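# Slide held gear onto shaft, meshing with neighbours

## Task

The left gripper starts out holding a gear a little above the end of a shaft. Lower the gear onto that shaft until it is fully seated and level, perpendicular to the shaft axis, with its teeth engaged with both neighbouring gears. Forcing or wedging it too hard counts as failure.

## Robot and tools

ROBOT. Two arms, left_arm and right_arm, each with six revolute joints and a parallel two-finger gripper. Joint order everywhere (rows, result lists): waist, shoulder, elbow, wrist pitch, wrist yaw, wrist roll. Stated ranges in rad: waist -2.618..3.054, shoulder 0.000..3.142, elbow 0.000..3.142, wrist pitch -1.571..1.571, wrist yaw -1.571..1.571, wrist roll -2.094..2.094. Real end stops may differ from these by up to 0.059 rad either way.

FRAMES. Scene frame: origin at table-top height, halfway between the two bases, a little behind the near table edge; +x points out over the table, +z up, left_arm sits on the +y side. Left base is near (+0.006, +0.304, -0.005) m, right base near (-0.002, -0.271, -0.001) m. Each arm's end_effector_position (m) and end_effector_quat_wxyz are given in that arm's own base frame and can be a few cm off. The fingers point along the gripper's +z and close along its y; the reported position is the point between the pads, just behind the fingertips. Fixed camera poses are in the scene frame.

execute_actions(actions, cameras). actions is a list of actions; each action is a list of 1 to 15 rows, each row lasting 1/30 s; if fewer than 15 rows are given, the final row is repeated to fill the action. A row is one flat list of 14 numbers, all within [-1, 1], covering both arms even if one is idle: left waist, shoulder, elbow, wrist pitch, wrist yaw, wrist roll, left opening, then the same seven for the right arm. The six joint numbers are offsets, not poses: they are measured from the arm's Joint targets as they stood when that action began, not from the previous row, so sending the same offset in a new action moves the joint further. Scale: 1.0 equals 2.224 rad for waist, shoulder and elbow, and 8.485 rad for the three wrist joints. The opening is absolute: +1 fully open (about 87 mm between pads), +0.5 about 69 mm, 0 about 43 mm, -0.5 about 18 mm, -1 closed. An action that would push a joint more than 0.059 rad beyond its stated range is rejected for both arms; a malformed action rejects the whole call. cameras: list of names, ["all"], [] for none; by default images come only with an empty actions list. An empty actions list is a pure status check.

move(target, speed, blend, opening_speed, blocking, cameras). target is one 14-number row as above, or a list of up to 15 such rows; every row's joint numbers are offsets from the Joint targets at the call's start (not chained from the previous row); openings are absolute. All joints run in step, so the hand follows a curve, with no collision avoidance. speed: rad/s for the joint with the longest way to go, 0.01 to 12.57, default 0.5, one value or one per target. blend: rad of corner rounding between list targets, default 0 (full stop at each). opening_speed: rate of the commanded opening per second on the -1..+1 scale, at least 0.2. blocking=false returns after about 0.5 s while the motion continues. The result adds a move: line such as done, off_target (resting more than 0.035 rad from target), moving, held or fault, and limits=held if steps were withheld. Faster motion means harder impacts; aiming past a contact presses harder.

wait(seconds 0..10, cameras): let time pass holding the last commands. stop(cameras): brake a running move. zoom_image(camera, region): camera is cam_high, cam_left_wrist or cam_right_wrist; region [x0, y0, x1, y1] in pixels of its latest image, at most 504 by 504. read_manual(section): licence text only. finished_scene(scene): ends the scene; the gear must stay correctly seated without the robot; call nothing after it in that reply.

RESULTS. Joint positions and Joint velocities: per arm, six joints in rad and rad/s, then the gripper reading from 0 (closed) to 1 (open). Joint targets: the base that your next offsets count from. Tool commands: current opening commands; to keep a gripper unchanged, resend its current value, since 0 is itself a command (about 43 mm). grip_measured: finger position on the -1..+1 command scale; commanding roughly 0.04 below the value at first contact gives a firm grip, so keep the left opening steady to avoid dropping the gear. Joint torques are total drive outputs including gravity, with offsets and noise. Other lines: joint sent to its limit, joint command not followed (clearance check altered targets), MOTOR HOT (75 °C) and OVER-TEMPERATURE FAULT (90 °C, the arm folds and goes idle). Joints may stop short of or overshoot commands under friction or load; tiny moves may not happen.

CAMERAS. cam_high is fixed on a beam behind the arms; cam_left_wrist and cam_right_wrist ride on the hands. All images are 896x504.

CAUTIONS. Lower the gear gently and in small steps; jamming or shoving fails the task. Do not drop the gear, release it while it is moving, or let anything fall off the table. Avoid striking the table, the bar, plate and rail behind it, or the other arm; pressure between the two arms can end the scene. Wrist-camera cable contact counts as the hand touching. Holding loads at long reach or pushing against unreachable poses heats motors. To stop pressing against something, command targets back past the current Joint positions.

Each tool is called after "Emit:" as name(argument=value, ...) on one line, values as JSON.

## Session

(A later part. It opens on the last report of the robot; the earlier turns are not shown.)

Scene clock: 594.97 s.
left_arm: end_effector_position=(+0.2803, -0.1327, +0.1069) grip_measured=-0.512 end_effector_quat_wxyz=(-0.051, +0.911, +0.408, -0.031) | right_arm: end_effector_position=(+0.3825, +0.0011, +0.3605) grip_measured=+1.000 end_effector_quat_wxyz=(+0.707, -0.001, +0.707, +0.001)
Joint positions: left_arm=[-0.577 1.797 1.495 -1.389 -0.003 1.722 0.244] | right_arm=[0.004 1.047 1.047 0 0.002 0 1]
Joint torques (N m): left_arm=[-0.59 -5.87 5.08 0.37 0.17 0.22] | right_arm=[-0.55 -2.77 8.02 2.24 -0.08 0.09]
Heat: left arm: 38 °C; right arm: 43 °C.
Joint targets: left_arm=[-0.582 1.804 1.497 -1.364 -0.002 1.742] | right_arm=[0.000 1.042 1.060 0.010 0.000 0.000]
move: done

Emit:
move(target=[0.004,0,-0.009,-0.0006,0,0.0045,-1,0,0,0,0,0,0,1], speed=0.1)

Emit:
move(target=[0,0,0,-0.0006,0,0.0045,-1,0,0,0,0,0,0,1], speed=0.1)

Emit:
move(target=[0,0,0,-0.0006,0,0.0045,-1,0,0,0,0,0,0,1], speed=0.1)

Emit:
move(target=[0,0,0,-0.0006,0,0.0045,-1,0,0,0,0,0,0,1], speed=0.1)

Emit:
move(target=[0,0,0,-0.0006,0,0.0045,-1,0,0,0,0,0,0,1], speed=0.1, cameras=["cam_left_wrist"])

Emit:
zoom_image(camera="cam_left_wrist", region=[400, 30, 700, 320])

Scene clock: 610.77 s.
left_arm: end_effector_position=(+0.2806, -0.1329, +0.1065) grip_measured=-0.512 end_effector_quat_wxyz=(-0.052, +0.917, +0.395, -0.033) | right_arm: end_effector_position=(+0.3825, +0.0011, +0.3605) grip_measured=+1.000 end_effector_quat_wxyz=(+0.707, -0.001, +0.707, +0.001)
Joint positions: left_arm=[-0.577 1.797 1.494 -1.391 -0.003 1.751 0.244] | right_arm=[0.004 1.047 1.047 0 0.002 0 1]
Joint torques (N m): left_arm=[0.2 -5.89 3.71 0.36 0.19 0.3] | right_arm=[-0.55 -2.76 8.01 2.24 -0.08 0.09]
Heat: left arm: 38 °C; right arm: 43 °C.
Joint targets: left_arm=[-0.573 1.804 1.478 -1.369 -0.002 1.780] | right_arm=[0.000 1.042 1.060 0.010 0.000 0.000]
move: done

Scene clock: 611.67 s.
left_arm: end_effector_position=(+0.2806, -0.1330, +0.1064) grip_measured=-0.512 end_effector_quat_wxyz=(-0.054, +0.923, +0.379, -0.035) | right_arm: end_effector_position=(+0.3825, +0.0011, +0.3605) grip_measured=+1.000 end_effector_quat_wxyz=(+0.707, -0.001, +0.707, +0.001)
Joint positions: left_arm=[-0.577 1.797 1.493 -1.395 -0.004 1.785 0.244] | right_arm=[0.004 1.047 1.047 0 0.002 0 1]
Joint torques (N m): left_arm=[0.23 -5.82 3.7 0.33 0.21 0.33] | right_arm=[-0.55 -2.76 8.02 2.24 -0.08 0.09]
Heat: left arm: 38 °C; right arm: 43 °C.
Joint targets: left_arm=[-0.573 1.804 1.478 -1.374 -0.002 1.818] | right_arm=[0.000 1.042 1.060 0.010 0.000 0.000]
move: done

Scene clock: 612.60 s.
left_arm: end_effector_position=(+0.2806, -0.1332, +0.1062) grip_measured=-0.512 end_effector_quat_wxyz=(-0.057, +0.931, +0.359, -0.037) | right_arm: end_effector_position=(+0.3825, +0.0011, +0.3605) grip_measured=+1.000 end_effector_quat_wxyz=(+0.707, -0.001, +0.707, +0.001)
Joint positions: left_arm=[-0.577 1.797 1.492 -1.401 -0.006 1.829 0.244] | right_arm=[0.004 1.047 1.047 0 0.002 0 1]
Joint torques (N m): left_arm=[0.2 -5.85 3.69 0.33 0.21 0.27] | right_arm=[-0.55 -2.76 8.02 2.24 -0.08 0.09]
Heat: left arm: 38 °C; right arm: 43 °C.
Joint targets: left_arm=[-0.573 1.804 1.477 -1.379 -0.002 1.856] | right_arm=[0.000 1.042 1.060 0.010 0.000 0.000]
move: done

Scene clock: 613.53 s.
left_arm: end_effector_position=(+0.2808, -0.1334, +0.1061) grip_measured=-0.512 end_effector_quat_wxyz=(-0.058, +0.937, +0.341, -0.039) | right_arm: end_effector_position=(+0.3825, +0.0011, +0.3605) grip_measured=+1.000 end_effector_quat_wxyz=(+0.707, -0.001, +0.707, +0.001)
Joint positions: left_arm=[-0.577 1.797 1.492 -1.406 -0.008 1.866 0.244] | right_arm=[0.004 1.047 1.047 0 0.002 0 1]
Joint torques (N m): left_arm=[0.25 -5.79 3.67 0.29 0.25 0.31] | right_arm=[-0.54 -2.76 8.02 2.24 -0.08 0.09]
Heat: left arm: 38 °C; right arm: 43 °C.
Joint targets: left_arm=[-0.573 1.804 1.477 -1.384 -0.002 1.894] | right_arm=[0.000 1.042 1.060 0.010 0.000 0.000]
move: done

Scene clock: 614.40 s.
left_arm: end_effector_position=(+0.2807, -0.1335, +0.1058) grip_measured=-0.512 end_effector_quat_wxyz=(-0.060, +0.943, +0.325, -0.041) | right_arm: end_effector_position=(+0.3825, +0.0011, +0.3605) grip_measured=+1.000 end_effector_quat_wxyz=(+0.707, -0.001, +0.707, +0.001)
Joint positions: left_arm=[-0.577 1.797 1.491 -1.411 -0.01 1.901 0.244] | right_arm=[0.004 1.047 1.047 0 0.002 0 1]
Joint torques (N m): left_arm=[0.23 -5.79 3.82 0.31 0.27 0.32] | right_arm=[-0.55 -2.76 8.02 2.24 -0.08 0.09]
Heat: left arm: 38 °C; right arm: 43 °C.
Joint targets: left_arm=[-0.573 1.804 1.477 -1.389 -0.002 1.933] | right_arm=[0.000 1.042 1.060 0.010 0.000 0.000]
move: done
camera_calibration:
cam_left_wrist: T_world_to_cam=[[-0.605545, 0.784226, 0.135294, 0.258914], [0.581059, 0.319535, 0.748511, -0.180394], [0.543771, 0.531871, -0.649174, 0.128584], [0, 0, 0, 1]] pos_world=[0.191683, -0.213795, 0.183471]
Images, in order (width x height): cam_left_wrist 896x504.

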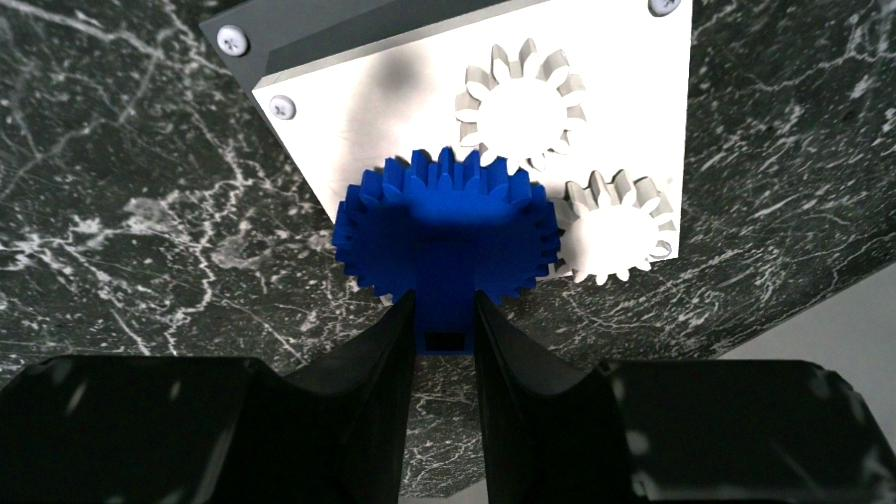

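Scaled by 1.680 from the camera's 896x504 image, which has a finer 1280x720 frame.

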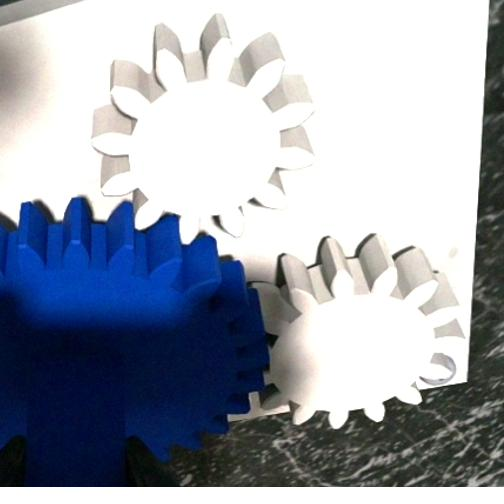

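Emit:
zoom_image(camera="cam_left_wrist", region=[330, 130, 480, 220])

Emit:
zoom_image(camera="cam_left_wrist", region=[470, 140, 620, 290])

Scaled by 3.360 from the camera's 896x504 image, which has a finer 1280x720 frame.

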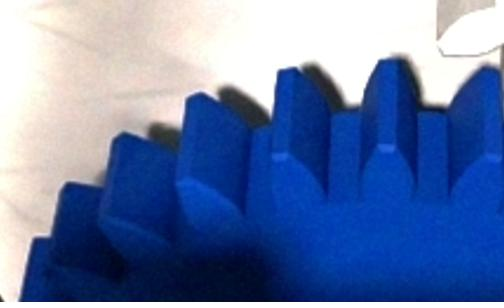

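Scaled by 3.360 from the camera's 896x504 image, which has a finer 1280x720 frame.

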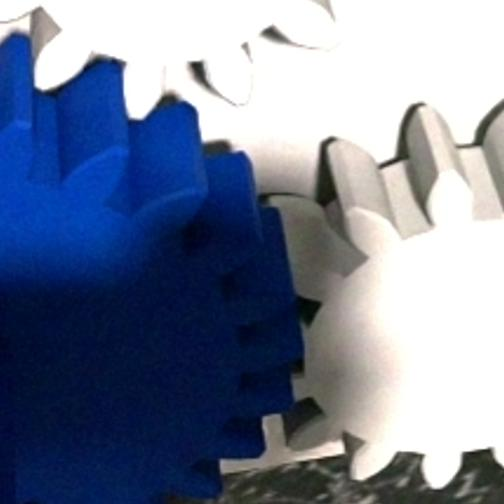

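Emit:
move(target=[0,0,-0.0045,0,0,-0.008,-1,0,0,0,0,0,0,1], speed=0.1)

Emit:
move(target=[0,0,0,0,0,0.007,-1,0,0,0,0,0,0,1], speed=0.1)

Emit:
move(target=[0,0,-0.003,0,0,-0.007,-1,0,0,0,0,0,0,1], speed=0.1)

Emit:
move(target=[0,0,0,0,0,-0.007,-1,0,0,0,0,0,0,1], speed=0.1)

Scene clock: 639.23 s.
left_arm: end_effector_position=(+0.2801, -0.1329, +0.1057) grip_measured=-0.512 end_effector_quat_wxyz=(-0.061, +0.940, +0.334, -0.040) | right_arm: end_effector_position=(+0.3825, +0.0011, +0.3605) grip_measured=+1.000 end_effector_quat_wxyz=(+0.707, -0.001, +0.707, +0.001)
Joint positions: left_arm=[-0.577 1.797 1.49 -1.41 -0.01 1.882 0.244] | right_arm=[0.004 1.047 1.047 0 0.002 0 1]
Joint torques (N m): left_arm=[0.24 -5.85 3.08 0.29 0.26 -0.17] | right_arm=[-0.55 -2.77 8.02 2.24 -0.08 0.09]
Heat: left arm: 37 °C; right arm: 43 °C.
Joint targets: left_arm=[-0.573 1.804 1.468 -1.389 -0.002 1.865] | right_arm=[0.000 1.042 1.060 0.010 0.000 0.000]
move: done

Scene clock: 640.13 s.
left_arm: end_effector_position=(+0.2805, -0.1333, +0.1056) grip_measured=-0.512 end_effector_quat_wxyz=(-0.061, +0.942, +0.327, -0.041) | right_arm: end_effector_position=(+0.3825, +0.0011, +0.3605) grip_measured=+1.000 end_effector_quat_wxyz=(+0.707, -0.001, +0.707, +0.001)
Joint positions: left_arm=[-0.577 1.797 1.49 -1.41 -0.01 1.896 0.244] | right_arm=[0.004 1.047 1.047 0 0.002 0 1]
Joint torques (N m): left_arm=[0.21 -5.82 3.17 0.29 0.27 0.3] | right_arm=[-0.55 -2.77 8.01 2.24 -0.08 0.1]
Heat: left arm: 37 °C; right arm: 43 °C.
Joint targets: left_arm=[-0.573 1.804 1.468 -1.389 -0.002 1.924] | right_arm=[0.000 1.042 1.060 0.010 0.000 0.000]
move: done

Scene clock: 641.07 s.
left_arm: end_effector_position=(+0.2801, -0.1328, +0.1055) grip_measured=-0.512 end_effector_quat_wxyz=(-0.061, +0.940, +0.333, -0.040) | right_arm: end_effector_position=(+0.3825, +0.0011, +0.3605) grip_measured=+1.000 end_effector_quat_wxyz=(+0.707, -0.001, +0.707, +0.001)
Joint positions: left_arm=[-0.577 1.797 1.489 -1.409 -0.01 1.882 0.244] | right_arm=[0.004 1.047 1.047 0 0.002 0 1]
Joint torques (N m): left_arm=[0.23 -5.83 2.59 0.28 0.28 -0.17] | right_arm=[-0.55 -2.76 8.01 2.24 -0.08 0.09]
Heat: left arm: 37 °C; right arm: 43 °C.
Joint targets: left_arm=[-0.573 1.804 1.461 -1.389 -0.002 1.865] | right_arm=[0.000 1.042 1.060 0.010 0.000 0.000]
move: done

Scene clock: 642.13 s.
left_arm: end_effector_position=(+0.2799, -0.1323, +0.1054) grip_measured=-0.512 end_effector_quat_wxyz=(-0.059, +0.931, +0.359, -0.037) | right_arm: end_effector_position=(+0.3825, +0.0011, +0.3605) grip_measured=+1.000 end_effector_quat_wxyz=(+0.707, -0.001, +0.707, +0.001)
Joint positions: left_arm=[-0.577 1.797 1.489 -1.402 -0.008 1.829 0.244] | right_arm=[0.004 1.047 1.047 0 0.002 0 1]
Joint torques (N m): left_arm=[0.16 -5.86 2.74 0.2 0.23 -0.25] | right_arm=[-0.55 -2.76 8.02 2.24 -0.08 0.09]
Heat: left arm: 37 °C; right arm: 43 °C.
Joint targets: left_arm=[-0.573 1.804 1.461 -1.389 -0.002 1.806] | right_arm=[0.000 1.042 1.060 0.010 0.000 0.000]
move: done

Emit:
move(target=[-0.0018,0,0.0095,-0.002,0,0,-1,0,0,0,0,0,0,1], speed=0.1)

Emit:
move(target=[0,0,0,0,0,0,-0.3,0,0,0,0,0,0,1], opening_speed=0.3, cameras=["cam_left_wrist","cam_high"])

Emit:
zoom_image(camera="cam_left_wrist", region=[300, 30, 700, 380])

Scene clock: 650.13 s.
left_arm: end_effector_position=(+0.2797, -0.1326, +0.1054) grip_measured=-0.512 end_effector_quat_wxyz=(-0.059, +0.931, +0.359, -0.037) | right_arm: end_effector_position=(+0.3825, +0.0011, +0.3605) grip_measured=+1.000 end_effector_quat_wxyz=(+0.707, -0.001, +0.707, +0.001)
Joint positions: left_arm=[-0.578 1.797 1.489 -1.402 -0.009 1.826 0.244] | right_arm=[0.004 1.047 1.047 0 0.002 0 1]
Joint torques (N m): left_arm=[0.05 -5.83 4.42 0.06 0.27 -0.22] | right_arm=[-0.55 -2.76 8.01 2.24 -0.08 0.09]
Heat: left arm: 37 °C; right arm: 43 °C.
Joint targets: left_arm=[-0.577 1.804 1.482 -1.406 -0.002 1.806] | right_arm=[0.000 1.042 1.060 0.010 0.000 0.000]
move: done

Scene clock: 652.67 s.
left_arm: end_effector_position=(+0.2791, -0.1323, +0.1052) grip_measured=-0.300 end_effector_quat_wxyz=(-0.059, +0.929, +0.363, -0.038) | right_arm: end_effector_position=(+0.3825, +0.0011, +0.3605) grip_measured=+1.000 end_effector_quat_wxyz=(+0.707, -0.001, +0.707, +0.001)
Joint positions: left_arm=[-0.578 1.797 1.487 -1.402 -0.008 1.818 0.35] | right_arm=[0.004 1.047 1.047 0 0.002 0 1]
Joint torques (N m): left_arm=[0.01 -5.81 4.48 0.09 0.27 -0.15] | right_arm=[-0.54 -2.76 8.02 2.24 -0.08 0.09]
Heat: left arm: 37 °C; right arm: 43 °C.
Joint targets: left_arm=[-0.577 1.804 1.482 -1.406 -0.002 1.805] | right_arm=[0.000 1.042 1.060 0.010 0.000 0.000]
move: done
camera_calibration:
cam_left_wrist: T_world_to_cam=[[-0.667801, 0.7324, 0.132785, 0.267881], [0.546119, 0.360889, 0.755985, -0.164939], [0.505763, 0.577364, -0.64098, 0.144091], [0, 0, 0, 1]] pos_world=[0.196092, -0.219865, 0.18148]
Images, in order (width x height): cam_high 896x504, cam_left_wrist 896x504.

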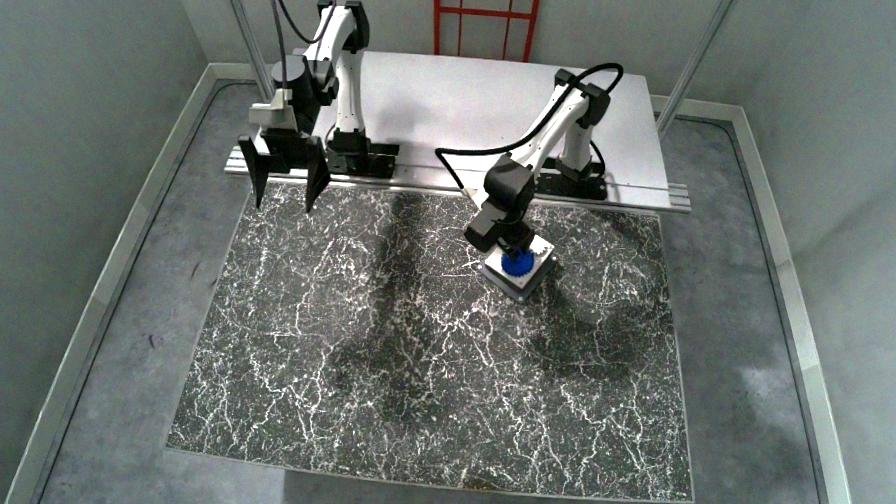

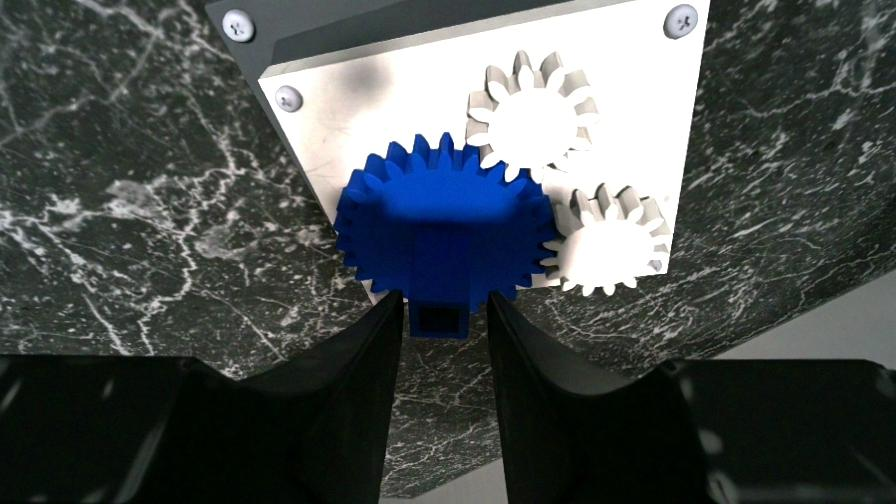

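Scaled by 1.260 from the camera's 896x504 image, which has a finer 1280x720 frame.

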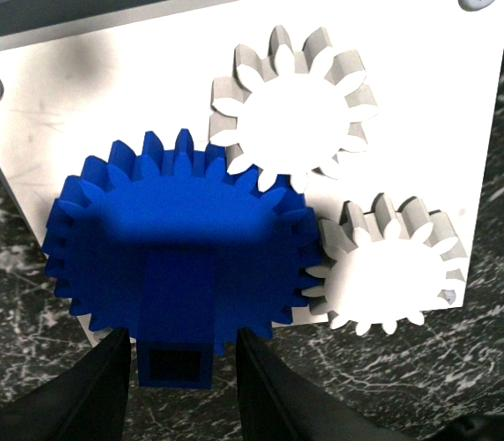

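Emit:
move(target=[[0,0,0.03,-0.008,0,0,-0.1,0,0,0,0,0,0,1],[0.03,0,0.07,-0.0187,0,0,-0.1,0,0,0,0,0,0,1]], speed=0.3, cameras=["cam_left_wrist","cam_high"])

Emit:
zoom_image(camera="cam_left_wrist", region=[300, 0, 700, 380])

Emit:
zoom_image(camera="cam_high", region=[480, 220, 570, 290])

Scene clock: 665.53 s.
left_arm: end_effector_position=(+0.2847, -0.1137, +0.1386) grip_measured=-0.100 end_effector_quat_wxyz=(-0.062, +0.917, +0.391, -0.043) | right_arm: end_effector_position=(+0.3825, +0.0011, +0.3605) grip_measured=+1.000 end_effector_quat_wxyz=(+0.707, -0.001, +0.707, +0.001)
Joint positions: left_arm=[-0.516 1.797 1.619 -1.543 -0.007 1.818 0.45] | right_arm=[0.004 1.047 1.047 0 0.002 0 1]
Joint torques (N m): left_arm=[0.54 -5.83 6.45 -0.11 0.27 -0.16] | right_arm=[-0.55 -2.77 8.02 2.24 -0.08 0.09]
Heat: left arm: 37 °C; right arm: 43 °C.
Joint targets: left_arm=[-0.510 1.804 1.638 -1.565 -0.002 1.805] | right_arm=[0.000 1.042 1.060 0.010 0.000 0.000]
move: done
camera_calibration:
cam_left_wrist: T_world_to_cam=[[-0.710605, 0.689087, 0.142126, 0.259448], [0.529371, 0.390564, 0.753144, -0.191432], [0.463473, 0.610426, -0.642319, 0.167964], [0, 0, 0, 1]] pos_world=[0.207857, -0.206545, 0.215188]
Images, in order (width x height): cam_high 896x504, cam_left_wrist 896x504.

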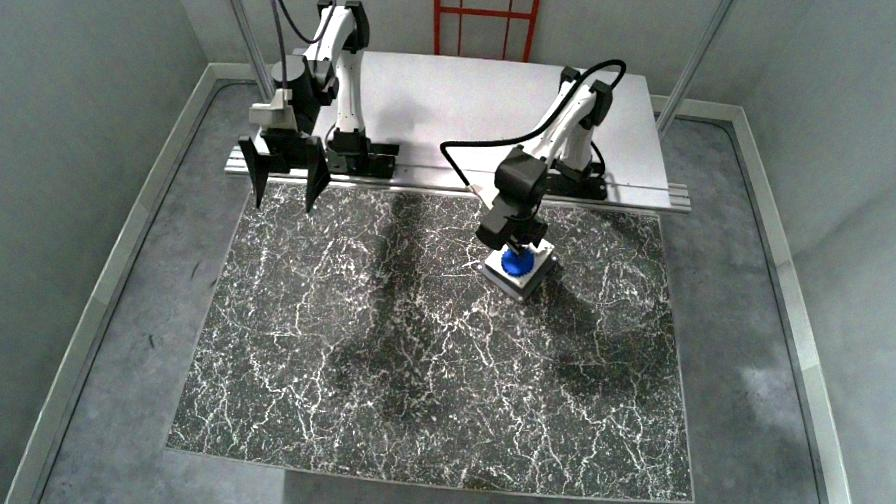

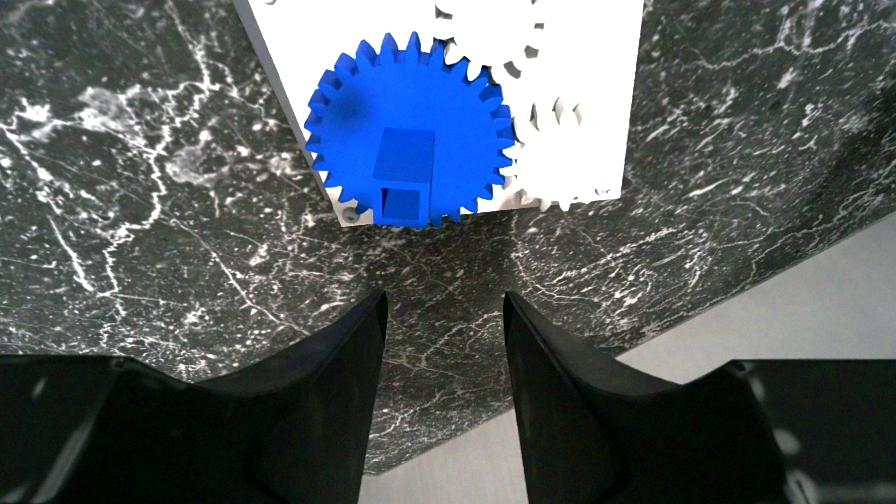

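Scaled by 1.260 from the camera's 896x504 image, which has a finer 1280x720 frame.

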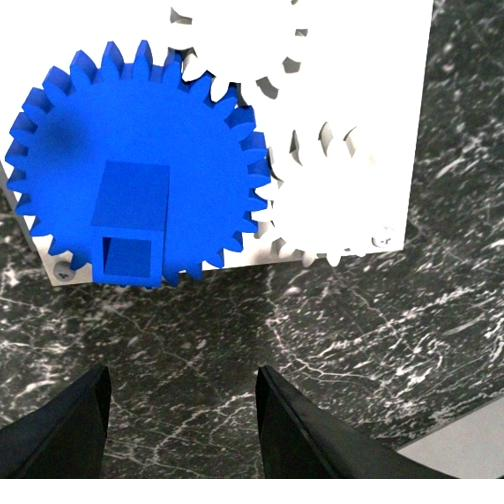

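Scaled by 5.600 from the camera's 896x504 image, which has a finer 1280x720 frame.

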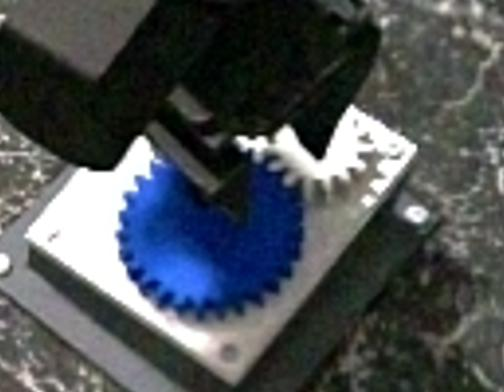

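Emit:
finished_scene(scene=1)

The scene is finished: the task was done.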